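# Seat the loose part in its matching nest, lock clamp

## Task

Work out which fixture nest suits the loose part from the pattern of its pads. Set the part in that nest lying flat on the pads and pressed against the stop block and both side blocks. Then lock that nest's clamp: drive its handle beyond its stiffest point and on until it comes to rest at its end.

## Robot and tools

Robot: two arms on a table. left_arm has its base near (+0.029, +0.282, 0) m and carries a five-finger left hand. right_arm has its base near (+0.040, -0.255, 0) m and carries a right hand. Both bases are yawed about one degree. A camera stand sits behind the arms. Loose objects may get an occasional small shove from outside.

Frames: the scene frame has its origin at table-top height, midway between the nominal bases. +z is up, +x reaches out over the table, and +y points toward left_arm. These names do not match image sides. Results give end_effector_position in metres and end_effector_quat_wxyz in this frame. Commanded offsets are different: they run along the axes of that arm's own Hand target.

Hand point: a point fixed to the palm, 0.05 m in front of it and 0.15 m out from the wrist face. Its +z runs along the straight fingers and +y points out of the palm. On the right hand +x points across the palm away from the thumb; on the left hand +x points toward the thumb. Straight fingertips reach 0.06 to 0.07 m past the point, on a line 0.06 m behind it along -y. A bracket on the little-finger side of the wrist reaches about 0.10 m across and can strike things.

Row of numbers (used by execute_actions and move): always 28 values, each in [-1, 1], even if one arm stays still. The first 14 are left_arm: dx, dy, dz, rx, ry, rz, then little, ring, middle, index, thumb_bend, thumb_turn, force_limit, speed. The next 14 are the same for right_arm. The six pose values are an offset, not a pose. They count from that arm's Hand target at the start of the action or move, along that target's own axes. 1.0 stands for 0.6 m of travel or 180 degrees of turn. rx, ry, rz form one rotation vector. Six zeros asks again for the current Hand target.

Finger values are absolute targets. +1 is straight or open and -1 is curled. For thumb_turn, -1 swings the thumb in front of the palm, opposite the fingers. force_limit runs from about 0 N at -1 to 10 N at +1 (15 N for the two thumb motors). speed runs from near zero at -1 up to full at +0.48 and above. No value means keep as is. To leave a hand alone, resend the eight numbers last sent to it. If none were ever sent, use its hand_measured six, then hand_force_limit and hand_speed. With the thumb opposed, a grip holds objects roughly 0.035 to 0.065 m thick, or a handle down to 0.025 m. For a soft grip, close with speed at -0.94 or lower.

Tools:
- execute_actions: actions is a list of actions. Each action is a list of up to 15 rows, one per 1/30 s step. A short list repeats its last row. Every row counts from the pose at the start of that action, not from the row before. cameras is an optional list of names; ["all"] shows all of them. An empty actions list returns images.
- move: target is one row, or a list of up to 15 rows. In a list, every row counts from the same starting Hand targets. Each hand follows a straight path. speed is in m/s, from 0.002 to 4.3, default 0.25; turning is capped at twice that in rad/s. Give one value, or one per target. blend is in metres and rounds corners in a list; 0 stops at each target. blocking=false returns after about half a second while the move continues. The result adds a move: line giving the ending (done, off_target, moving, held, fault), plus limits=paced (pose clipped) or limits=held (steps withheld). Paths do not avoid obstacles or the other arm.
- wait: seconds from 0 to 10; the arms hold their last command.
- stop: brakes a running move.
- zoom_image: camera (cam_high, cam_left_wrist or cam_right_wrist) and region [x0, y0, x1, y1] in pixels from the top-left, no larger than 504 by 504, taken from the latest images.
- show_instructions: shows the reference pages (hand diagrams).
- finished_scene: ends the scene; scene is 1 and may be omitted.

Results: Hand target (the last commanded pose after clipping, which the next offsets start from), hand position and orientation, Joint positions, velocities and torques, and hand_measured, hand_stopped_by and hand_load_n, all in motor order. hand_stopped_by reads moving, target, force, stalled or fault. hand_load_n is positive when something pushes a finger open; a value near 0 after grasping suggests the grip is lost. MOTOR HOT warns of heat; OVER-TEMPERATURE FAULT means that arm has gone limp for a while.

Cameras: cam_high is fixed, 504x504. cam_left_wrist and cam_right_wrist are fisheye, 672x504, and ride on the wrists.

Cautions: a hand often rests 1 to 3 cm short of its target, usually low; send the missing distance as a new offset. Turns are clipped to 40 degrees from the current orientation at each step. Do not steer a hand close past its own base. Keep the hands apart, since contact between arms can end the scene. Never close one hand on the other's fingers. Do not drop the part or let it leave the table. Approach the fixture and clamp slowly, because faster or deeper contact presses harder. A blocked arm keeps pushing, which heats motors; end a push by commanding back past the hand point. Avoid overloading fingers with twists or sudden loads.

Each tool is called after ">>>" in YAML: its name, and indented under it one key for each argument.

Reference images:

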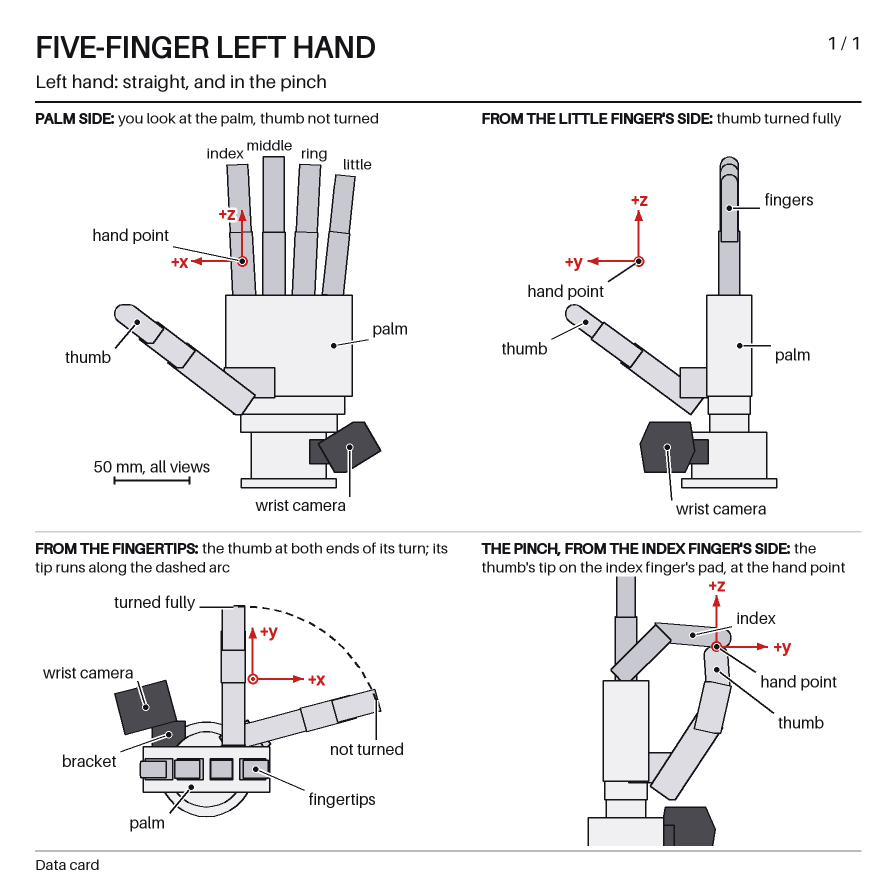

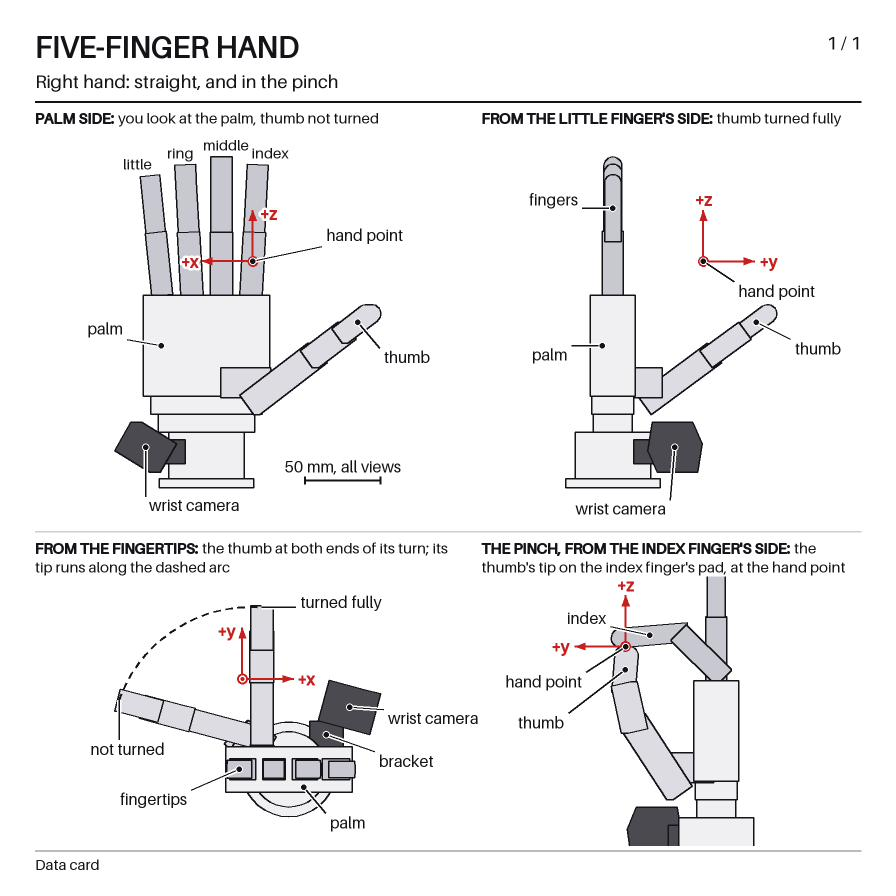

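## Session

>>> execute_actions:
  actions: []

Scene clock: 0.00 s.
left_arm: end_effector_position=(+0.5337, -0.1043, +0.3293) hand_measured=(+1.000, +1.000, +1.000, +1.000, +1.000, +1.000) hand_load_n=(+0.0, +0.0, +0.0, +0.0, +0.0, +0.0) hand_stopped_by=(target, target, target, target, target, target) hand_force_limit=0.00 hand_speed=-0.80 end_effector_quat_wxyz=(+0.334, -0.100, +0.699, -0.625) | right_arm: end_effector_position=(+0.3849, -0.6307, +0.1118) hand_measured=(+1.000, +1.000, +1.000, +1.000, +1.000, +1.000) hand_load_n=(+0.0, +0.0, +0.0, +0.0, +0.0, +0.0) hand_stopped_by=(target, target, target, target, target, target) hand_force_limit=0.00 hand_speed=-0.80 end_effector_quat_wxyz=(+0.170, +0.902, -0.187, +0.352)
Joint positions: left_arm=[-0.544 1.386 1.067 0.323 0.423 0.348] | right_arm=[-0.681 1.332 0.765 -0.202 -0.042 -1.858]
Joint velocities: within noise
Joint torques (N m): no reading
Heat: left arm: hottest shoulder 33 °C; right arm: hottest elbow 35 °C.
Hand target: left_arm +0.5376, -0.1065, +0.3507; +0.345, -0.092, +0.687, -0.633 | right_arm +0.3926, -0.6373, +0.1243; +0.176, +0.896, -0.185, +0.362

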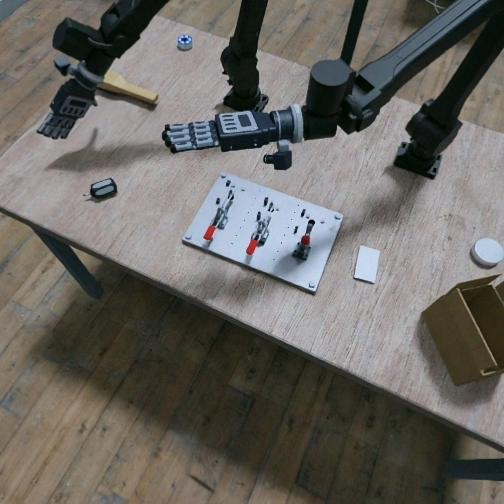

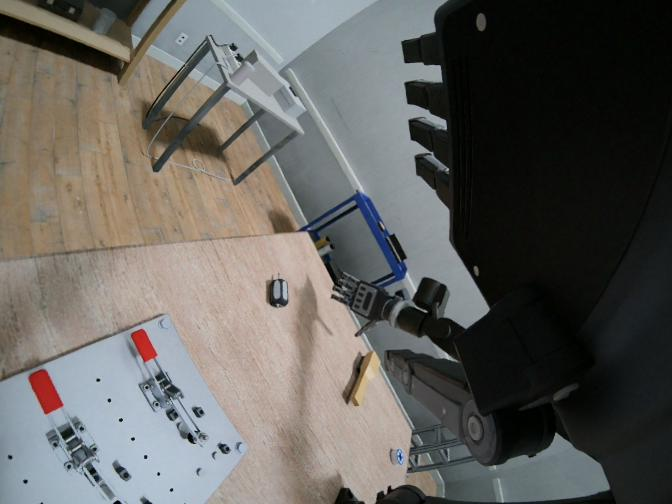

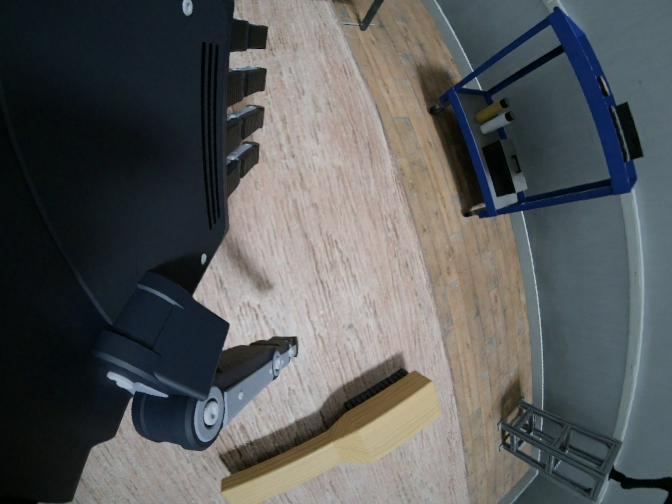

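>>> zoom_image:
  camera: "cam_high"
  region: [170, 160, 360, 300]

>>> zoom_image:
  camera: "cam_high"
  region: [70, 160, 150, 220]

>>> zoom_image:
  camera: "cam_left_wrist"
  region: [0, 260, 320, 504]

>>> zoom_image:
  camera: "cam_high"
  region: [340, 220, 504, 390]

Scaled by 2.653 from the camera's 504x504 image, which has a finer 720x720 frame.

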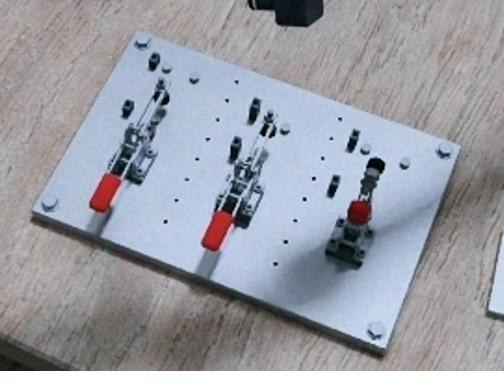

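Scaled by 6.300 from the camera's 504x504 image, which has a finer 720x720 frame.

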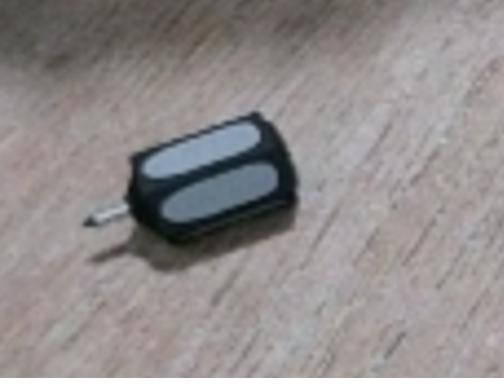

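Scaled by 1.575 from the camera's 672x504 image, which has a finer 960x720 frame.

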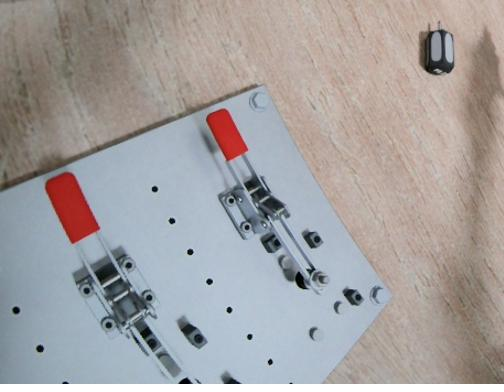

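Scaled by 2.965 from the camera's 504x504 image, which has a finer 720x720 frame.

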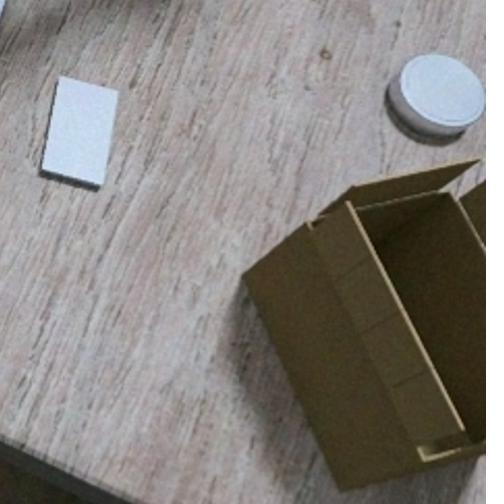

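>>> move:
  target: [-0.244,0.178,-0.1415,-0.506,0.091,-0.093,1,1,1,1,1,1,0,-0.8,0,0,0,0,0,0,1,1,1,1,1,1,0,-0.8]
  cameras: ["all"]

Scene clock: 50.43 s.
left_arm: end_effector_position=(+0.6206, +0.0574, +0.2876) hand_measured=(+1.000, +1.000, +1.000, +1.000, +1.000, +1.000) hand_load_n=(+0.0, +0.0, +0.0, +0.0, +0.0, -0.5) hand_stopped_by=(target, target, target, target, target, target) hand_force_limit=0.00 hand_speed=-0.80 end_effector_quat_wxyz=(+0.102, -0.306, +0.943, -0.085) | right_arm: end_effector_position=(+0.3849, -0.6307, +0.1118) hand_measured=(+1.000, +1.000, +1.000, +1.000, +1.000, +1.000) hand_load_n=(+0.0, +0.0, +0.0, +0.0, +0.0, +0.0) hand_stopped_by=(target, target, target, target, target, target) hand_force_limit=0.00 hand_speed=-0.80 end_effector_quat_wxyz=(+0.170, +0.902, -0.187, +0.352)
Joint positions: left_arm=[-0.401 2.104 2.485 -1.686 0.003 0.57] | right_arm=[-0.681 1.332 0.765 -0.202 -0.042 -1.858]
Joint torques (N m): left_arm=[0.56 -18.2 12.9 0.47 -0.06 -0.08] | right_arm=[1.49 -10.05 9.78 1.43 0.1 0.03]
Heat: left arm: hottest elbow 41 °C; right arm: hottest elbow 43 °C.
Hand target: left_arm +0.6295, +0.0638, +0.3002; +0.000, -0.316, +0.949, -0.001 | right_arm +0.3926, -0.6373, +0.1243; +0.176, +0.896, -0.185, +0.362
Off the commanded pose: left_arm 0.017 m, 15 deg | right_arm 0.016 m, 2 deg.
joint sent to its limit (left arm) — joint 4 (wrist pitch), lower limit. The joint targets are off in orientation, not in position.
move: off_target (left_arm, right_arm)
camera_calibration:
cam_left_wrist: T_world_to_cam=[[0.340713, -0.923568, 0.175891, -0.208655], [-0.875685, -0.243651, 0.416905, 0.423971], [-0.342184, -0.29607, -0.89177, 0.601872], [0, 0, 0, 1]] pos_world=[0.648307, 0.0887899, 0.396676]

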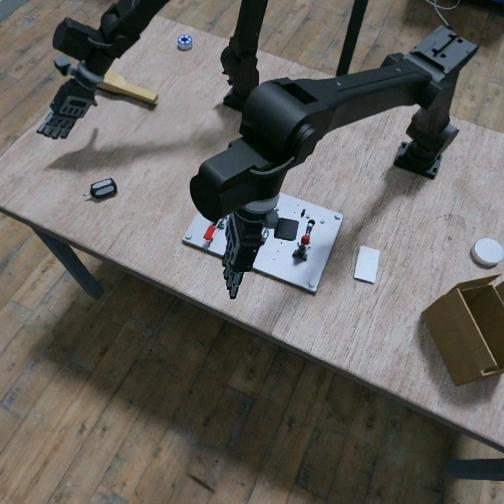

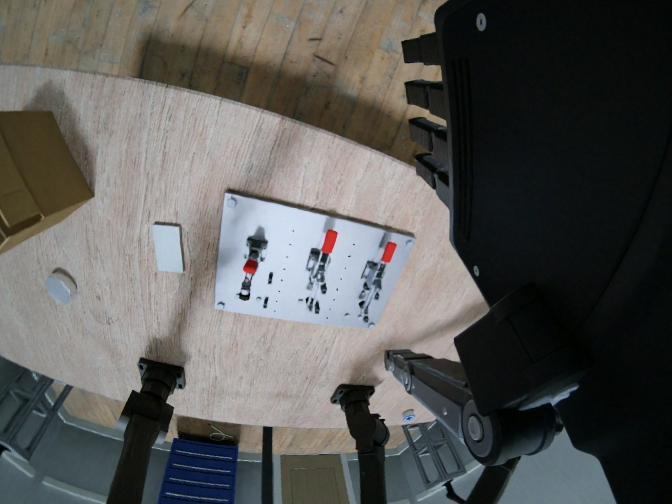

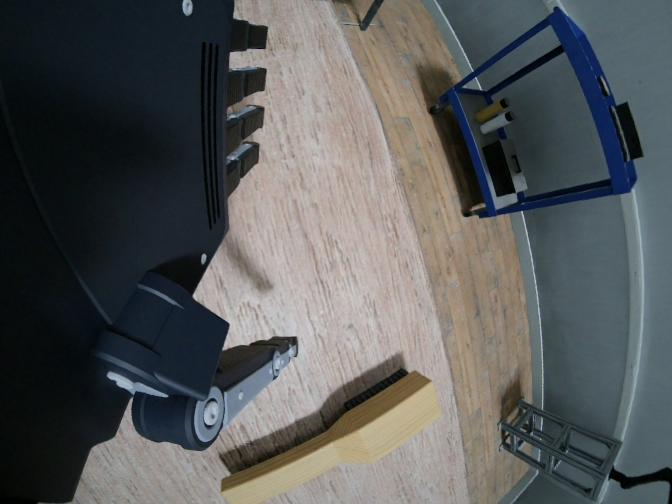

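>>> zoom_image:
  camera: "cam_left_wrist"
  region: [205, 185, 315, 330]

>>> zoom_image:
  camera: "cam_left_wrist"
  region: [290, 205, 420, 335]

>>> zoom_image:
  camera: "cam_left_wrist"
  region: [40, 200, 200, 320]

Scaled by 3.476 from the camera's 672x504 image, which has a finer 960x720 frame.

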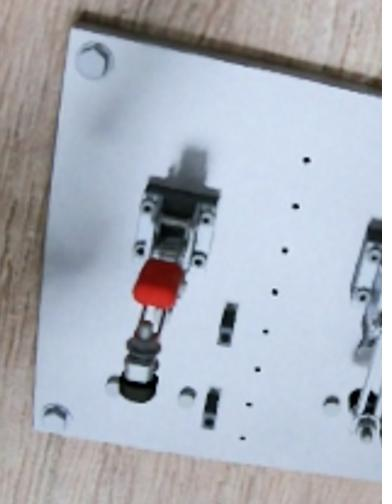

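Scaled by 3.877 from the camera's 672x504 image, which has a finer 960x720 frame.

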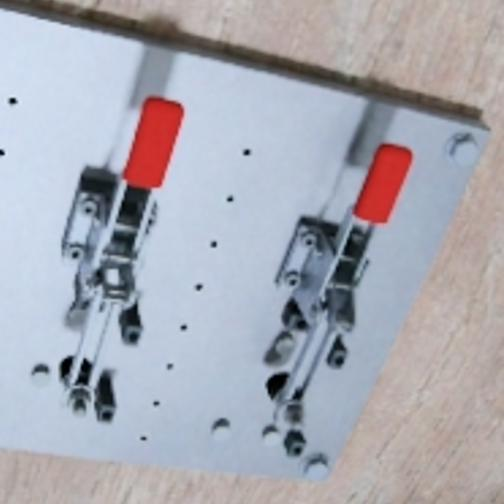

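Scaled by 3.150 from the camera's 672x504 image, which has a finer 960x720 frame.

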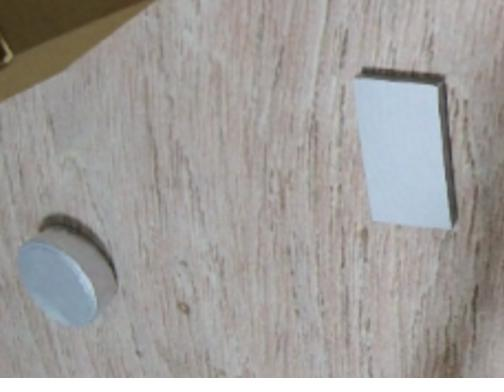

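>>> move:
  target: [0.074,-0.015,0.217,0,0,0,1,1,1,1,1,1,0,-0.8,0,0,0,0,0,0,1,1,1,1,1,1,0,-0.8]
  cameras: ["cam_left_wrist"]

Scene clock: 64.20 s.
left_arm: end_effector_position=(+0.6027, +0.0350, +0.1544) hand_measured=(+1.000, +1.000, +1.000, +1.000, +1.000, +1.000) hand_load_n=(+0.0, +0.0, +0.0, +0.0, +0.0, +0.0) hand_stopped_by=(target, target, target, target, target, target) hand_force_limit=0.00 hand_speed=-0.80 end_effector_quat_wxyz=(-0.002, -0.315, +0.949, +0.002) | right_arm: end_effector_position=(+0.3849, -0.6307, +0.1118) hand_measured=(+1.000, +1.000, +1.000, +1.000, +1.000, +1.000) hand_load_n=(+0.0, +0.0, +0.0, +0.0, +0.0, +0.0) hand_stopped_by=(target, target, target, target, target, target) hand_force_limit=0.00 hand_speed=-0.80 end_effector_quat_wxyz=(+0.170, +0.902, -0.187, +0.352)
Joint positions: left_arm=[-0.44 2.257 2.366 -1.686 0.001 0.519] | right_arm=[-0.681 1.332 0.765 -0.202 -0.042 -1.858]
Joint torques (N m): left_arm=[-1.03 -21.83 9.22 0.08 0.05 -0.21] | right_arm=[2.2 -9.52 9.61 1.4 0.09 0.07]
Heat: left arm: hottest elbow 41 °C; right arm: hottest elbow 44 °C.
Hand target: left_arm +0.5995, +0.0296, +0.1701; +0.000, -0.316, +0.949, -0.001 | right_arm +0.3926, -0.6373, +0.1243; +0.176, +0.896, -0.185, +0.362
Off the commanded pose: left_arm 0.017 m, 0 deg | right_arm 0.016 m, 2 deg.
joint sent to its limit (left arm) — joint 4 (wrist pitch), lower limit. The joint targets still meet the commanded pose.
move: off_target (left_arm, right_arm)
camera_calibration:
cam_left_wrist: T_world_to_cam=[[0.373747, -0.927499, -0.007698, -0.191279], [-0.743528, -0.304555, 0.595326, 0.353298], [-0.554508, -0.216777, -0.803448, 0.581899], [0, 0, 0, 1]] pos_world=[0.656845, 0.05633, 0.255725]
Images, in order (width x height): cam_left_wrist 672x504.

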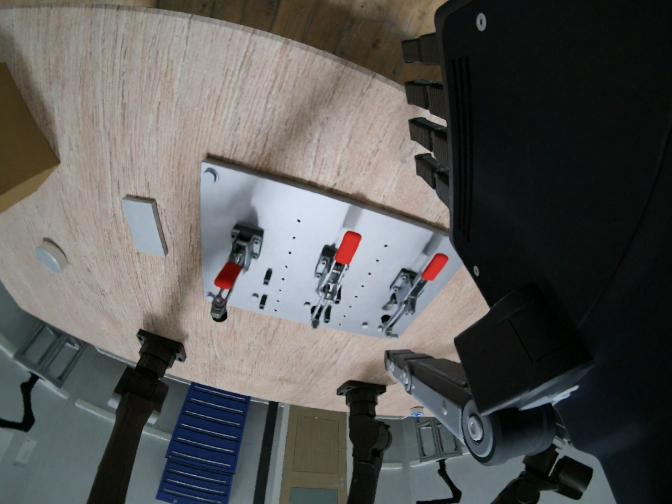

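>>> zoom_image:
  camera: "cam_left_wrist"
  region: [190, 150, 310, 330]

>>> zoom_image:
  camera: "cam_left_wrist"
  region: [285, 215, 455, 345]

>>> zoom_image:
  camera: "cam_left_wrist"
  region: [30, 180, 190, 300]

Scaled by 2.800 from the camera's 672x504 image, which has a finer 960x720 frame.

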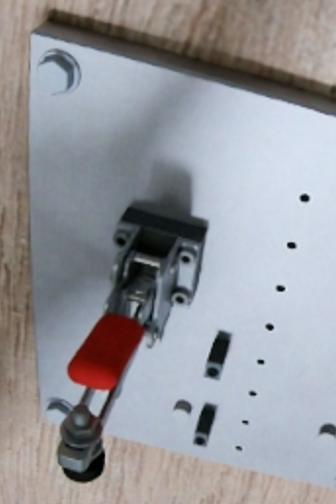

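Scaled by 2.965 from the camera's 672x504 image, which has a finer 960x720 frame.

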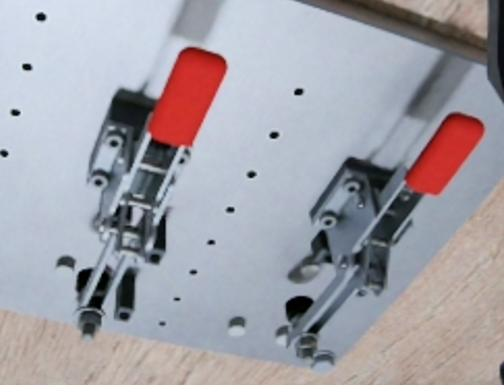

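Scaled by 3.150 from the camera's 672x504 image, which has a finer 960x720 frame.

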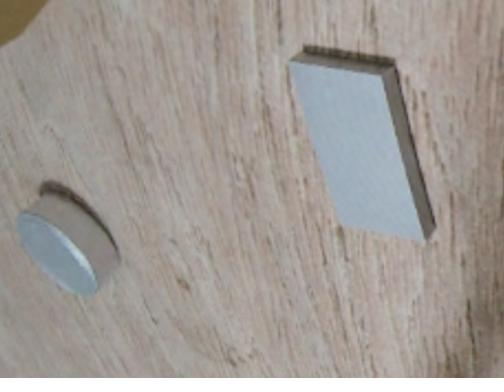

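>>> move:
  target:
    - [0.047,0.077,-0.267,0.115,-0.058,-0.14,1,1,1,1,1,1,0,-0.8,0,0,0,0,0,0,1,1,1,1,1,1,0,-0.8]
    - [0.34,0.38,-0.083,0.231,-0.116,-0.28,1,1,1,1,1,1,0,-0.8,0,0,0,0,0,0,1,1,1,1,1,1,0,-0.8]
  blend: 0.03
  cameras: ["all"]

Scene clock: 90.27 s.
left_arm: end_effector_position=(+0.2991, +0.0970, +0.2169) hand_measured=(+1.000, +1.000, +1.000, +1.000, +1.000, +1.000) hand_load_n=(+0.0, +0.0, -0.5, +0.0, -0.5, +0.0) hand_stopped_by=(target, target, target, target, target, target) hand_force_limit=0.00 hand_speed=-0.80 end_effector_quat_wxyz=(-0.272, +0.656, -0.654, +0.260) | right_arm: end_effector_position=(+0.3849, -0.6307, +0.1118) hand_measured=(+1.000, +1.000, +1.000, +1.000, +1.000, +1.000) hand_load_n=(+0.0, +0.0, +0.0, +0.0, +0.0, +0.0) hand_stopped_by=(target, target, target, target, target, target) hand_force_limit=0.00 hand_speed=-0.80 end_effector_quat_wxyz=(+0.170, +0.902, -0.187, +0.352)
Joint positions: left_arm=[-0.754 0.819 0.832 -0.965 -0.495 -0.567] | right_arm=[-0.681 1.332 0.765 -0.202 -0.042 -1.858]
Joint torques (N m): left_arm=[-1.61 -1.85 9.62 2.13 -0.35 -0.19] | right_arm=[2.14 -10.29 9.65 1.25 0.06 0.03]
Heat: left arm: hottest elbow 42 °C; right arm: hottest elbow 46 °C.
Hand target: left_arm +0.2994, +0.0898, +0.2195; -0.270, +0.654, -0.652, +0.271 | right_arm +0.3926, -0.6373, +0.1243; +0.176, +0.896, -0.185, +0.362
Off the commanded pose: left_arm 0.008 m, 1 deg | right_arm 0.016 m, 2 deg.
move: off_target (right_arm)
camera_calibration:
cam_left_wrist: T_world_to_cam=[[0.698114, -0.258201, 0.667809, -0.328273], [-0.551429, -0.788817, 0.271465, 0.168928], [0.456687, -0.557763, -0.693064, 0.183858], [0, 0, 0, 1]] pos_world=[0.238358, 0.151042, 0.300791]

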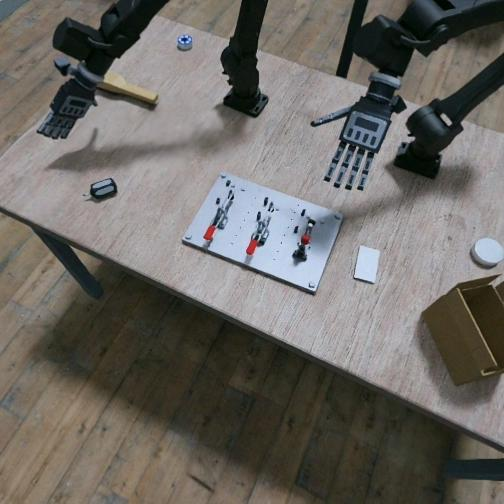

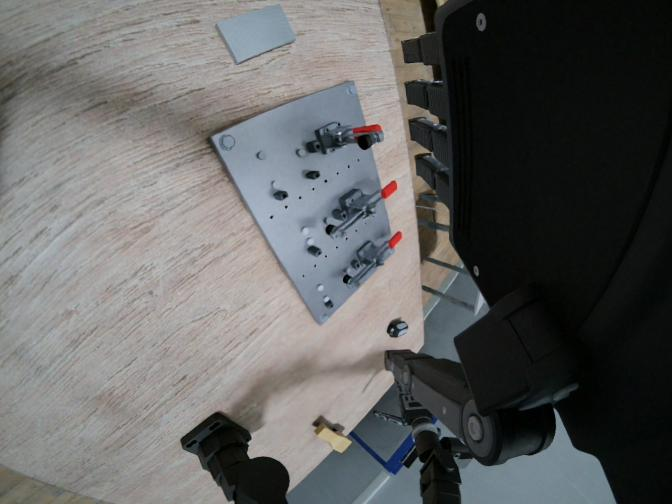

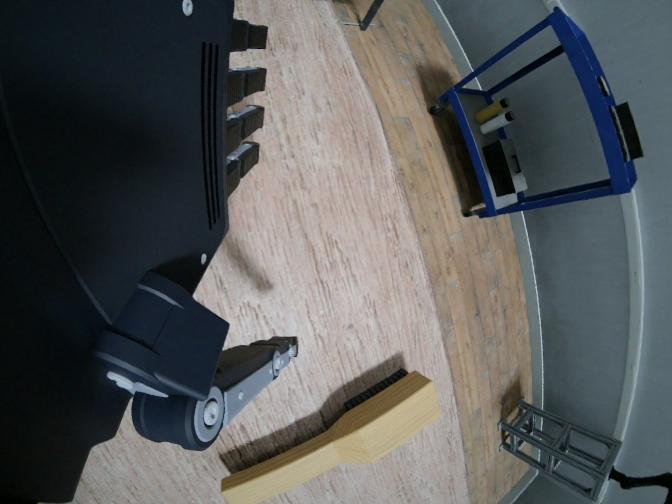

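>>> zoom_image:
  camera: "cam_left_wrist"
  region: [200, 80, 400, 220]

>>> zoom_image:
  camera: "cam_left_wrist"
  region: [280, 170, 410, 330]

>>> zoom_image:
  camera: "cam_high"
  region: [180, 165, 350, 295]

Scaled by 2.520 from the camera's 672x504 image, which has a finer 960x720 frame.

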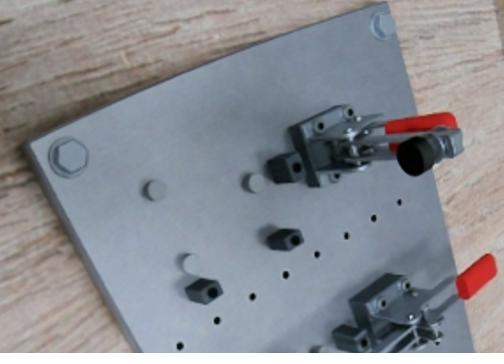

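Scaled by 3.150 from the camera's 672x504 image, which has a finer 960x720 frame.

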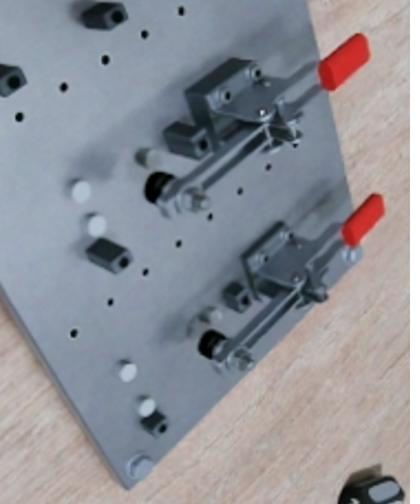

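Scaled by 2.965 from the camera's 504x504 image, which has a finer 720x720 frame.

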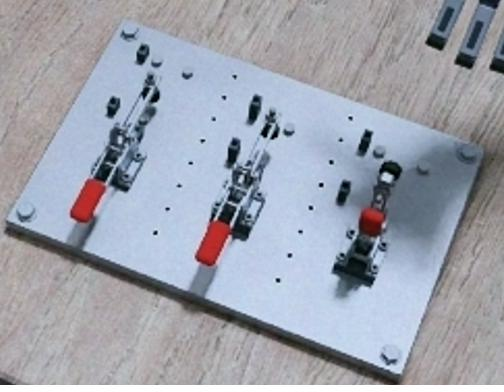

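>>> zoom_image:
  camera: "cam_left_wrist"
  region: [200, 0, 310, 80]

>>> zoom_image:
  camera: "cam_left_wrist"
  region: [200, 120, 300, 220]

>>> zoom_image:
  camera: "cam_left_wrist"
  region: [280, 200, 370, 320]

Scaled by 4.582 from the camera's 672x504 image, which has a finer 960x720 frame.

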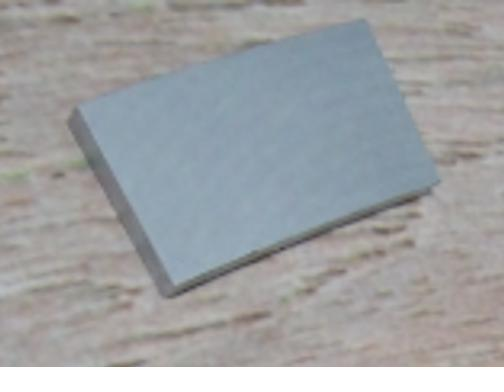

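Scaled by 5.040 from the camera's 672x504 image, which has a finer 960x720 frame.

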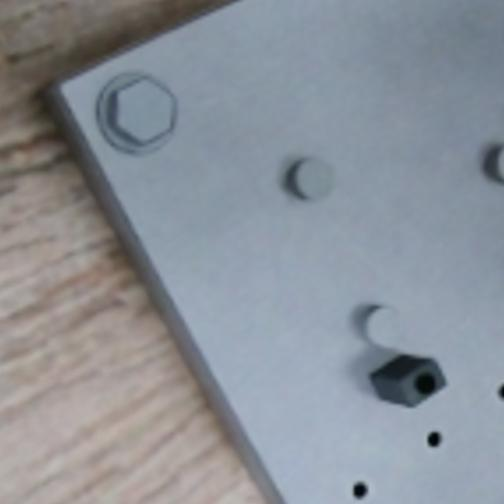

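Scaled by 4.200 from the camera's 672x504 image, which has a finer 960x720 frame.

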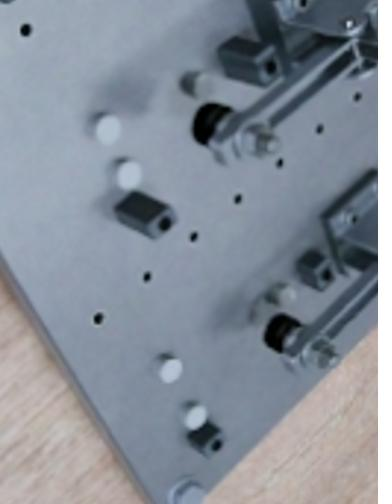

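>>> move:
  target:
    - [-0.225,0.018,0.05,0,0,0,1,1,1,1,1,1,0,-0.8,0.006,-0.229,-0.301,0.059,-0.055,0.212,1,1,1,1,1,1,0,-0.8]
    - [-0.45,0.035,0.106,0,0,0,1,1,1,1,1,1,0,-0.8,-0.177,-0.522,-0.416,0.1185,-0.11,0.4235,1,1,1,1,1,1,0,-0.8]
  blend: 0.03
  cameras: ["all"]

Scene clock: 188.83 s.
left_arm: end_effector_position=(+0.3215, +0.3506, +0.1512) hand_measured=(+1.000, +1.000, +1.000, +1.000, +1.000, +1.000) hand_load_n=(+0.0, +0.0, +0.0, +0.0, +0.0, -0.5) hand_stopped_by=(target, target, target, target, target, target) hand_force_limit=0.00 hand_speed=-0.80 end_effector_quat_wxyz=(-0.254, +0.658, -0.656, +0.269) | right_arm: end_effector_position=(+0.3155, -0.2346, +0.1552) hand_measured=(+1.000, +1.000, +1.000, +1.000, +1.000, +1.000) hand_load_n=(+0.0, +0.0, +0.0, -0.5, +0.0, -0.5) hand_stopped_by=(target, target, target, target, target, target) hand_force_limit=0.00 hand_speed=-0.80 end_effector_quat_wxyz=(-0.259, +0.656, -0.659, +0.262)
Joint positions: left_arm=[0.443 0.787 0.638 -0.728 0.335 0.347] | right_arm=[-0.015 0.622 0.584 -0.779 -0.027 -0.032]
Joint torques (N m): left_arm=[0.73 -1.26 10.82 2.43 0.27 -0.02] | right_arm=[2.43 -2.78 9.29 2.26 0.16 0.17]
Heat: left arm: hottest elbow 43 °C; right arm: hottest elbow 49 °C.
Hand target: left_arm +0.3290, +0.3598, +0.1591; -0.270, +0.654, -0.652, +0.271 | right_arm +0.3198, -0.2311, +0.1605; -0.271, +0.653, -0.653, +0.271
Off the commanded pose: left_arm 0.014 m, 2 deg | right_arm 0.008 m, 2 deg.
move: off_target (left_arm)
camera_calibration:
cam_left_wrist: T_world_to_cam=[[0.704073, -0.244972, 0.666536, -0.240916], [-0.558024, -0.771364, 0.305951, 0.390012], [0.439193, -0.587355, -0.679797, 0.28361], [0, 0, 0, 1]] pos_world=[0.262699, 0.408403, 0.234052]
cam_right_wrist: T_world_to_cam=[[-0.723845, -0.234974, -0.648718, 0.273658], [-0.548566, 0.766261, 0.334544, 0.280209], [0.418478, 0.598023, -0.683553, 0.225438], [0, 0, 0, 1]] pos_world=[0.257458, -0.285228, 0.237883]

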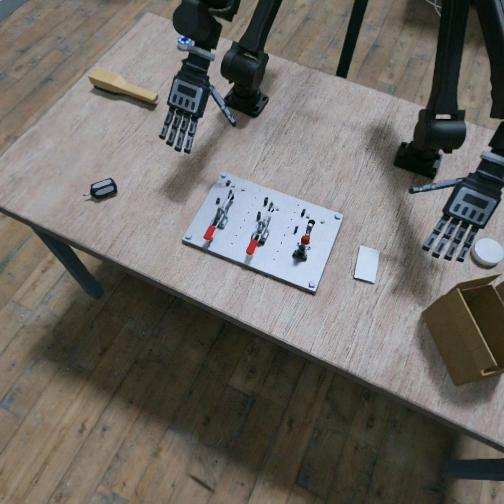

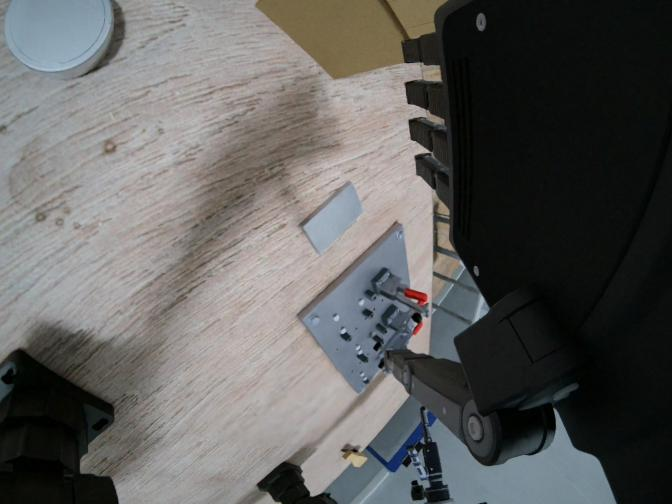

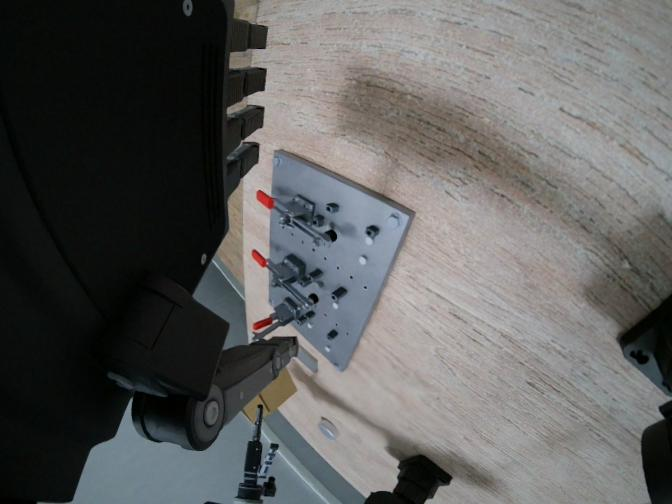

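>>> zoom_image:
  camera: "cam_right_wrist"
  region: [250, 140, 420, 270]

>>> zoom_image:
  camera: "cam_right_wrist"
  region: [240, 220, 390, 380]

>>> zoom_image:
  camera: "cam_left_wrist"
  region: [290, 170, 440, 400]

Scaled by 2.965 from the camera's 672x504 image, which has a finer 960x720 frame.

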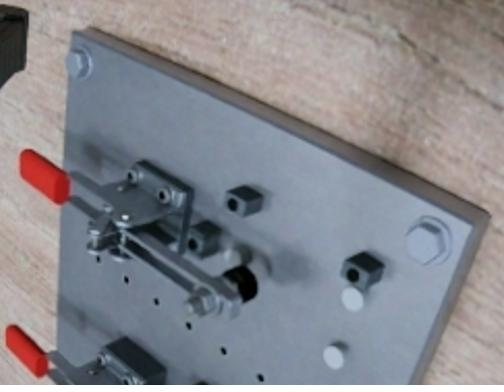

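Scaled by 3.150 from the camera's 672x504 image, which has a finer 960x720 frame.

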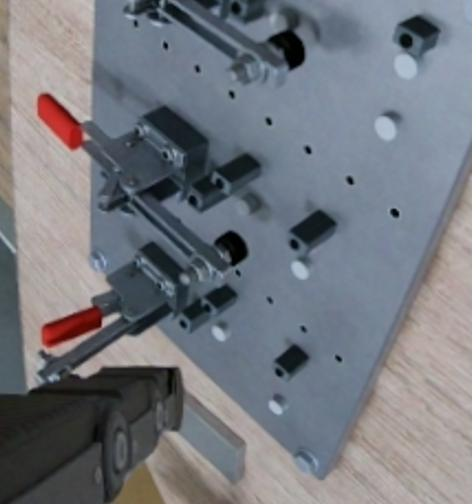

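Scaled by 2.191 from the camera's 672x504 image, which has a finer 960x720 frame.

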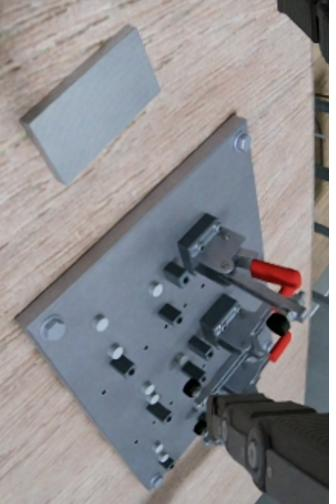

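>>> zoom_image:
  camera: "cam_left_wrist"
  region: [290, 170, 370, 260]

>>> zoom_image:
  camera: "cam_left_wrist"
  region: [290, 270, 410, 390]

>>> zoom_image:
  camera: "cam_right_wrist"
  region: [310, 190, 420, 280]

Scaled by 5.600 from the camera's 672x504 image, which has a finer 960x720 frame.

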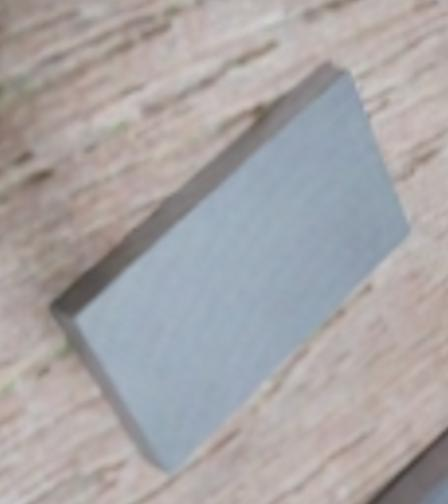

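Scaled by 4.200 from the camera's 672x504 image, which has a finer 960x720 frame.

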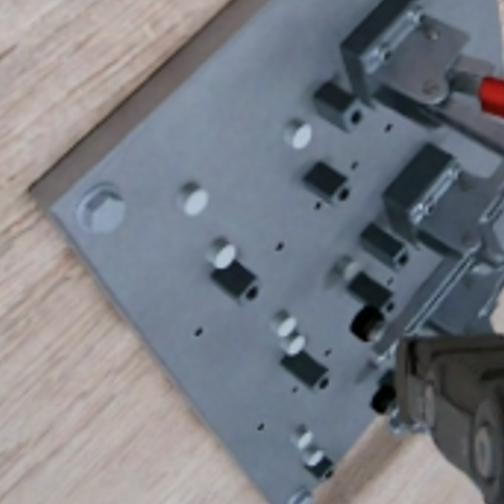

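Scaled by 4.582 from the camera's 672x504 image, which has a finer 960x720 frame.

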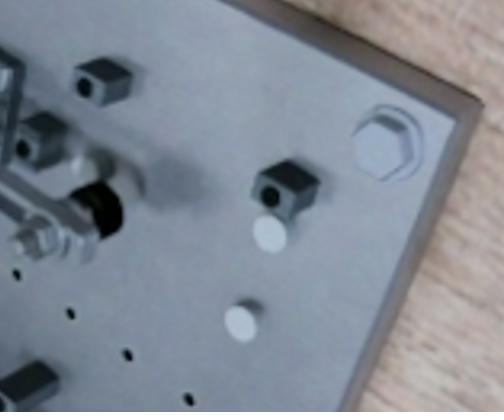

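>>> move:
  target: [0,0,0,0,0,0,1,1,1,1,1,1,0,-0.8,0.022,-0.1415,0.283,0.226,-0.315,-0.1306,1,1,1,1,1,1,0,-0.8]
  cameras: ["cam_right_wrist","cam_high"]

Scene clock: 284.00 s.
left_arm: end_effector_position=(+0.3215, +0.3506, +0.1512) hand_measured=(+1.000, +1.000, +1.000, +1.000, +1.000, +1.000) hand_load_n=(+0.0, +0.0, +0.0, -0.5, +0.0, -0.5) hand_stopped_by=(target, target, target, target, target, target) hand_force_limit=0.00 hand_speed=-0.80 end_effector_quat_wxyz=(-0.254, +0.658, -0.656, +0.269) | right_arm: end_effector_position=(+0.4950, -0.2410, +0.1048) hand_measured=(+1.000, +1.000, +1.000, +1.000, +1.000, +1.000) hand_load_n=(+0.0, +0.0, +0.0, +0.0, +0.0, -0.5) hand_stopped_by=(target, target, target, target, target, target) hand_force_limit=0.00 hand_speed=-0.80 end_effector_quat_wxyz=(+0.678, -0.688, +0.182, -0.181)
Joint positions: left_arm=[0.443 0.787 0.638 -0.728 0.335 0.347] | right_arm=[-0.38 1.701 0.709 0.861 -1.463 -0.131]
Joint torques (N m): left_arm=[0.56 -1.26 10.92 2.35 0.23 0.01] | right_arm=[1.44 -11.05 6.24 1.96 -0.03 0.11]
Heat: left arm: hottest elbow 47 °C; right arm: hottest elbow 50 °C.
Hand target: left_arm +0.3290, +0.3598, +0.1591; -0.270, +0.654, -0.652, +0.271 | right_arm +0.4998, -0.2446, +0.1005; +0.682, -0.683, +0.184, -0.184
Off the commanded pose: left_arm 0.014 m, 2 deg | right_arm 0.007 m, 1 deg.
move: off_target (left_arm)
camera_calibration:
cam_right_wrist: T_world_to_cam=[[0.190224, -0.149517, -0.970288, -0.0287115], [-0.972223, -0.16598, -0.165026, 0.437852], [-0.136374, 0.974728, -0.176937, 0.432022], [0, 0, 0, 1]] pos_world=[0.490068, -0.352722, 0.120839]
Images, in order (width x height): cam_high 504x504, cam_right_wrist 672x504.

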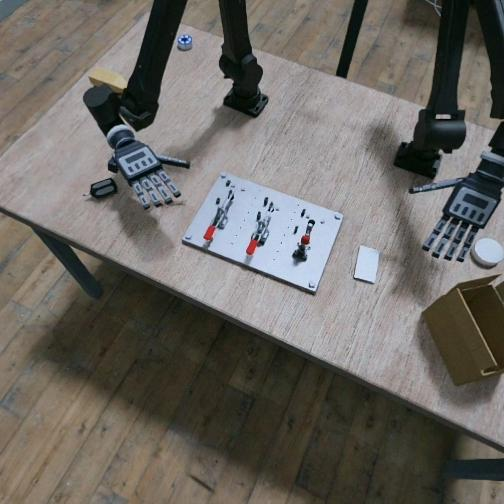

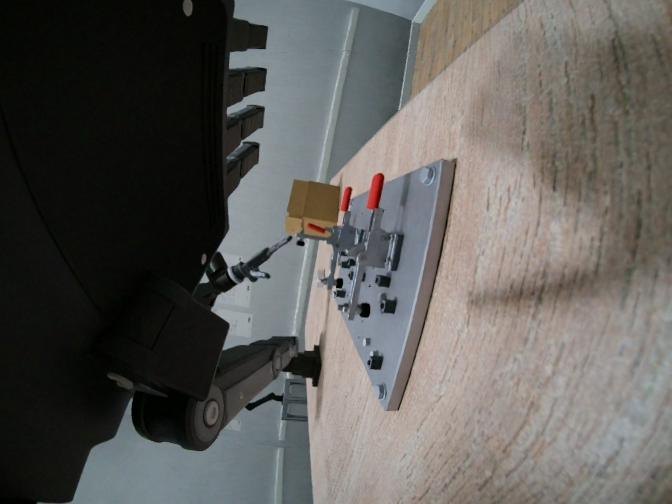

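>>> zoom_image:
  camera: "cam_right_wrist"
  region: [280, 150, 470, 420]

>>> zoom_image:
  camera: "cam_right_wrist"
  region: [320, 160, 420, 330]

Scaled by 1.867 from the camera's 672x504 image, which has a finer 960x720 frame.

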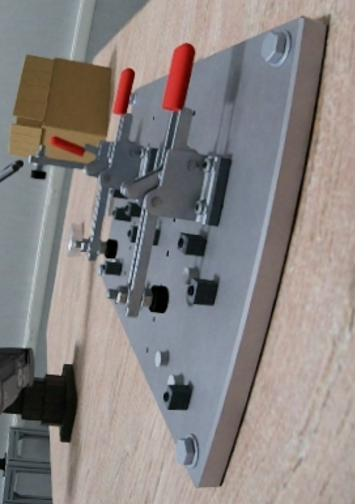

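Scaled by 2.965 from the camera's 672x504 image, which has a finer 960x720 frame.

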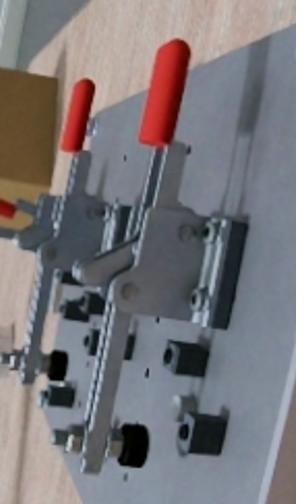

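>>> move:
  target:
    - [0,0,0,0,0,0,1,1,1,1,1,1,0,-0.8,0.082,-0.167,0.057,-0.2284,0.1205,0.1205,-1,-1,0,0,0.3,1,0,0]
    - [0,0,0,0,0,0,1,1,1,1,1,1,0,-0.8,0.0565,-0.0667,0.302,-0.4568,0.241,0.241,-1,-1,0,0,0.3,1,0,0]
  blend: 0.03
  cameras: ["cam_right_wrist","cam_high"]

Scene clock: 340.73 s.
left_arm: end_effector_position=(+0.3215, +0.3506, +0.1512) hand_measured=(+1.000, +1.000, +1.000, +1.000, +1.000, +1.000) hand_load_n=(+0.0, +0.0, +0.0, +0.0, +0.0, +0.0) hand_stopped_by=(target, target, target, target, target, target) hand_force_limit=0.00 hand_speed=-0.80 end_effector_quat_wxyz=(-0.254, +0.658, -0.656, +0.269) | right_arm: end_effector_position=(+0.6092, -0.1101, +0.1395) hand_measured=(-1.000, -1.000, +0.000, +0.000, +0.300, +1.000) hand_load_n=(+0.0, +0.5, +0.0, +0.5, +0.0, +0.0) hand_stopped_by=(target, target, target, target, target, target) hand_force_limit=0.00 hand_speed=0.00 end_effector_quat_wxyz=(+0.003, +0.733, -0.680, -0.003)
Joint positions: left_arm=[0.443 0.787 0.638 -0.728 0.335 0.347] | right_arm=[0.219 2.072 2.013 -1.52 -0.002 0.11]
Joint torques (N m): left_arm=[0.56 -1.32 10.92 2.4 0.27 -0.01] | right_arm=[1.32 -19.25 11.88 -0.59 0.18 0.2]
Heat: left arm: hottest elbow 47 °C; right arm: hottest elbow 45 °C.
Hand target: left_arm +0.3290, +0.3598, +0.1591; -0.270, +0.654, -0.652, +0.271 | right_arm +0.6200, -0.1047, +0.1403; +0.001, +0.733, -0.681, +0.000
Off the commanded pose: left_arm 0.014 m, 2 deg | right_arm 0.012 m, 1 deg.
move: off_target (left_arm, right_arm)
camera_calibration:
cam_right_wrist: T_world_to_cam=[[-0.949949, -0.310911, 0.0305307, 0.540005], [-0.224263, 0.746699, 0.626216, 0.110793], [-0.217495, 0.588026, -0.779051, 0.416965], [0, 0, 0, 1]] pos_world=[0.628512, -0.160023, 0.23897]
Images, in order (width x height): cam_high 504x504, cam_right_wrist 672x504.

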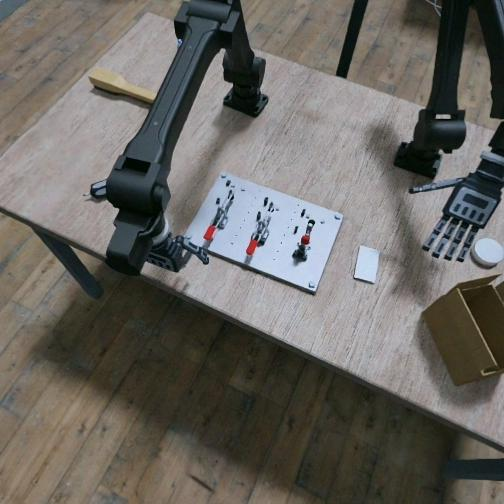

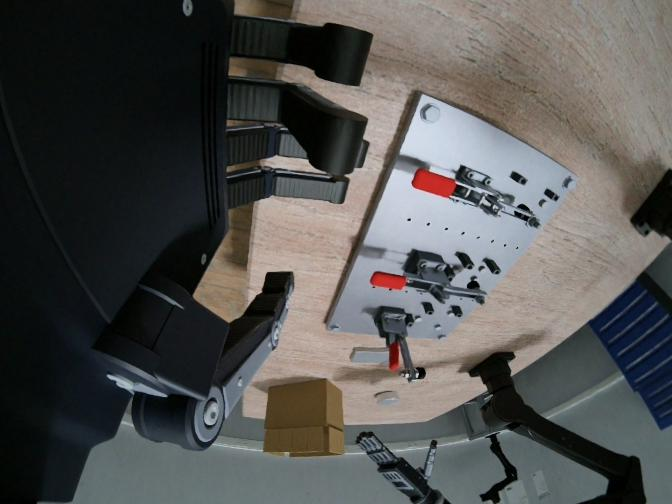

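>>> move:
  target: [0,0,0,0,0,0,1,1,1,1,1,1,0,-0.8,-0.0128,-0.001,0.151,0,0,0,-1,-1,0,0,0.3,1,0,0]
  cameras: ["cam_right_wrist","cam_high"]
  speed: 0.15

Scene clock: 361.97 s.
left_arm: end_effector_position=(+0.3215, +0.3506, +0.1512) hand_measured=(+1.000, +1.000, +1.000, +1.000, +1.000, +1.000) hand_load_n=(+0.0, +0.0, +0.0, +0.0, +0.0, +0.0) hand_stopped_by=(target, target, target, target, target, target) hand_force_limit=0.00 hand_speed=-0.80 end_effector_quat_wxyz=(-0.254, +0.658, -0.656, +0.269) | right_arm: end_effector_position=(+0.6171, -0.1052, +0.0596) hand_measured=(-1.000, -1.000, +0.000, +0.000, +0.300, +1.000) hand_load_n=(+0.0, +0.0, +0.0, +0.0, +0.0, +0.0) hand_stopped_by=(target, target, target, target, target, target) hand_force_limit=0.00 hand_speed=0.00 end_effector_quat_wxyz=(+0.000, +0.731, -0.682, -0.001)
Joint positions: left_arm=[0.443 0.787 0.638 -0.728 0.335 0.347] | right_arm=[0.224 2.127 1.893 -1.338 -0.001 0.122]
Joint torques (N m): left_arm=[0.15 -1.14 10.81 2.35 0.27 0] | right_arm=[1.9 -20.42 8.13 0.25 0.13 0.16]
Heat: left arm: hottest elbow 48 °C; right arm: hottest elbow 46 °C.
Hand target: left_arm +0.3290, +0.3598, +0.1591; -0.270, +0.654, -0.652, +0.271 | right_arm +0.6201, -0.0972, +0.0497; +0.001, +0.733, -0.681, +0.000
Off the commanded pose: left_arm 0.014 m, 2 deg | right_arm 0.013 m, 0 deg.
move: off_target (left_arm, right_arm)
camera_calibration:
cam_right_wrist: T_world_to_cam=[[-0.95229, -0.304353, 0.0226644, 0.554015], [-0.224044, 0.747572, 0.625253, 0.158986], [-0.207241, 0.590344, -0.780093, 0.347566], [0, 0, 0, 1]] pos_world=[0.635232, -0.155421, 0.159171]
Images, in order (width x height): cam_high 504x504, cam_right_wrist 672x504.

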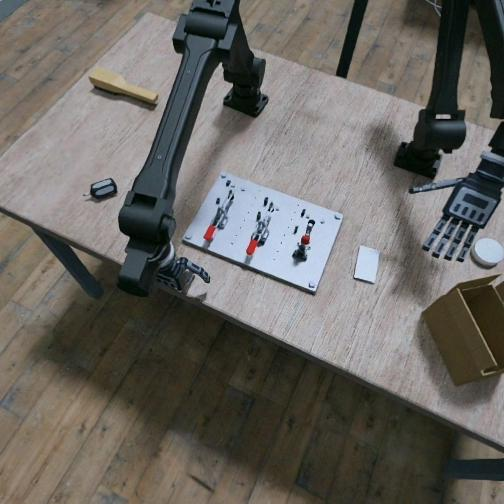

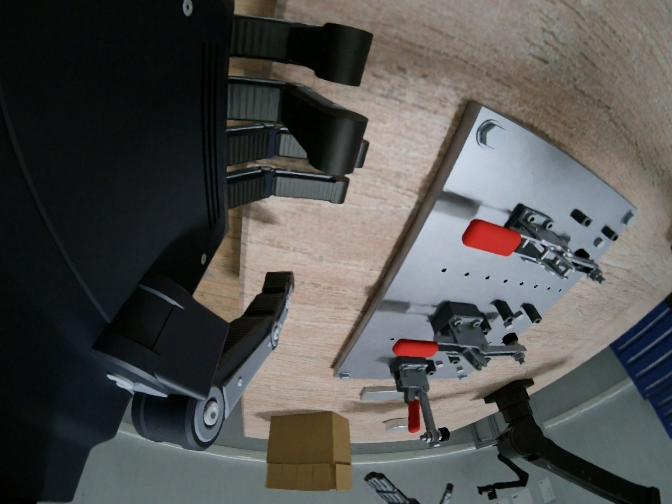

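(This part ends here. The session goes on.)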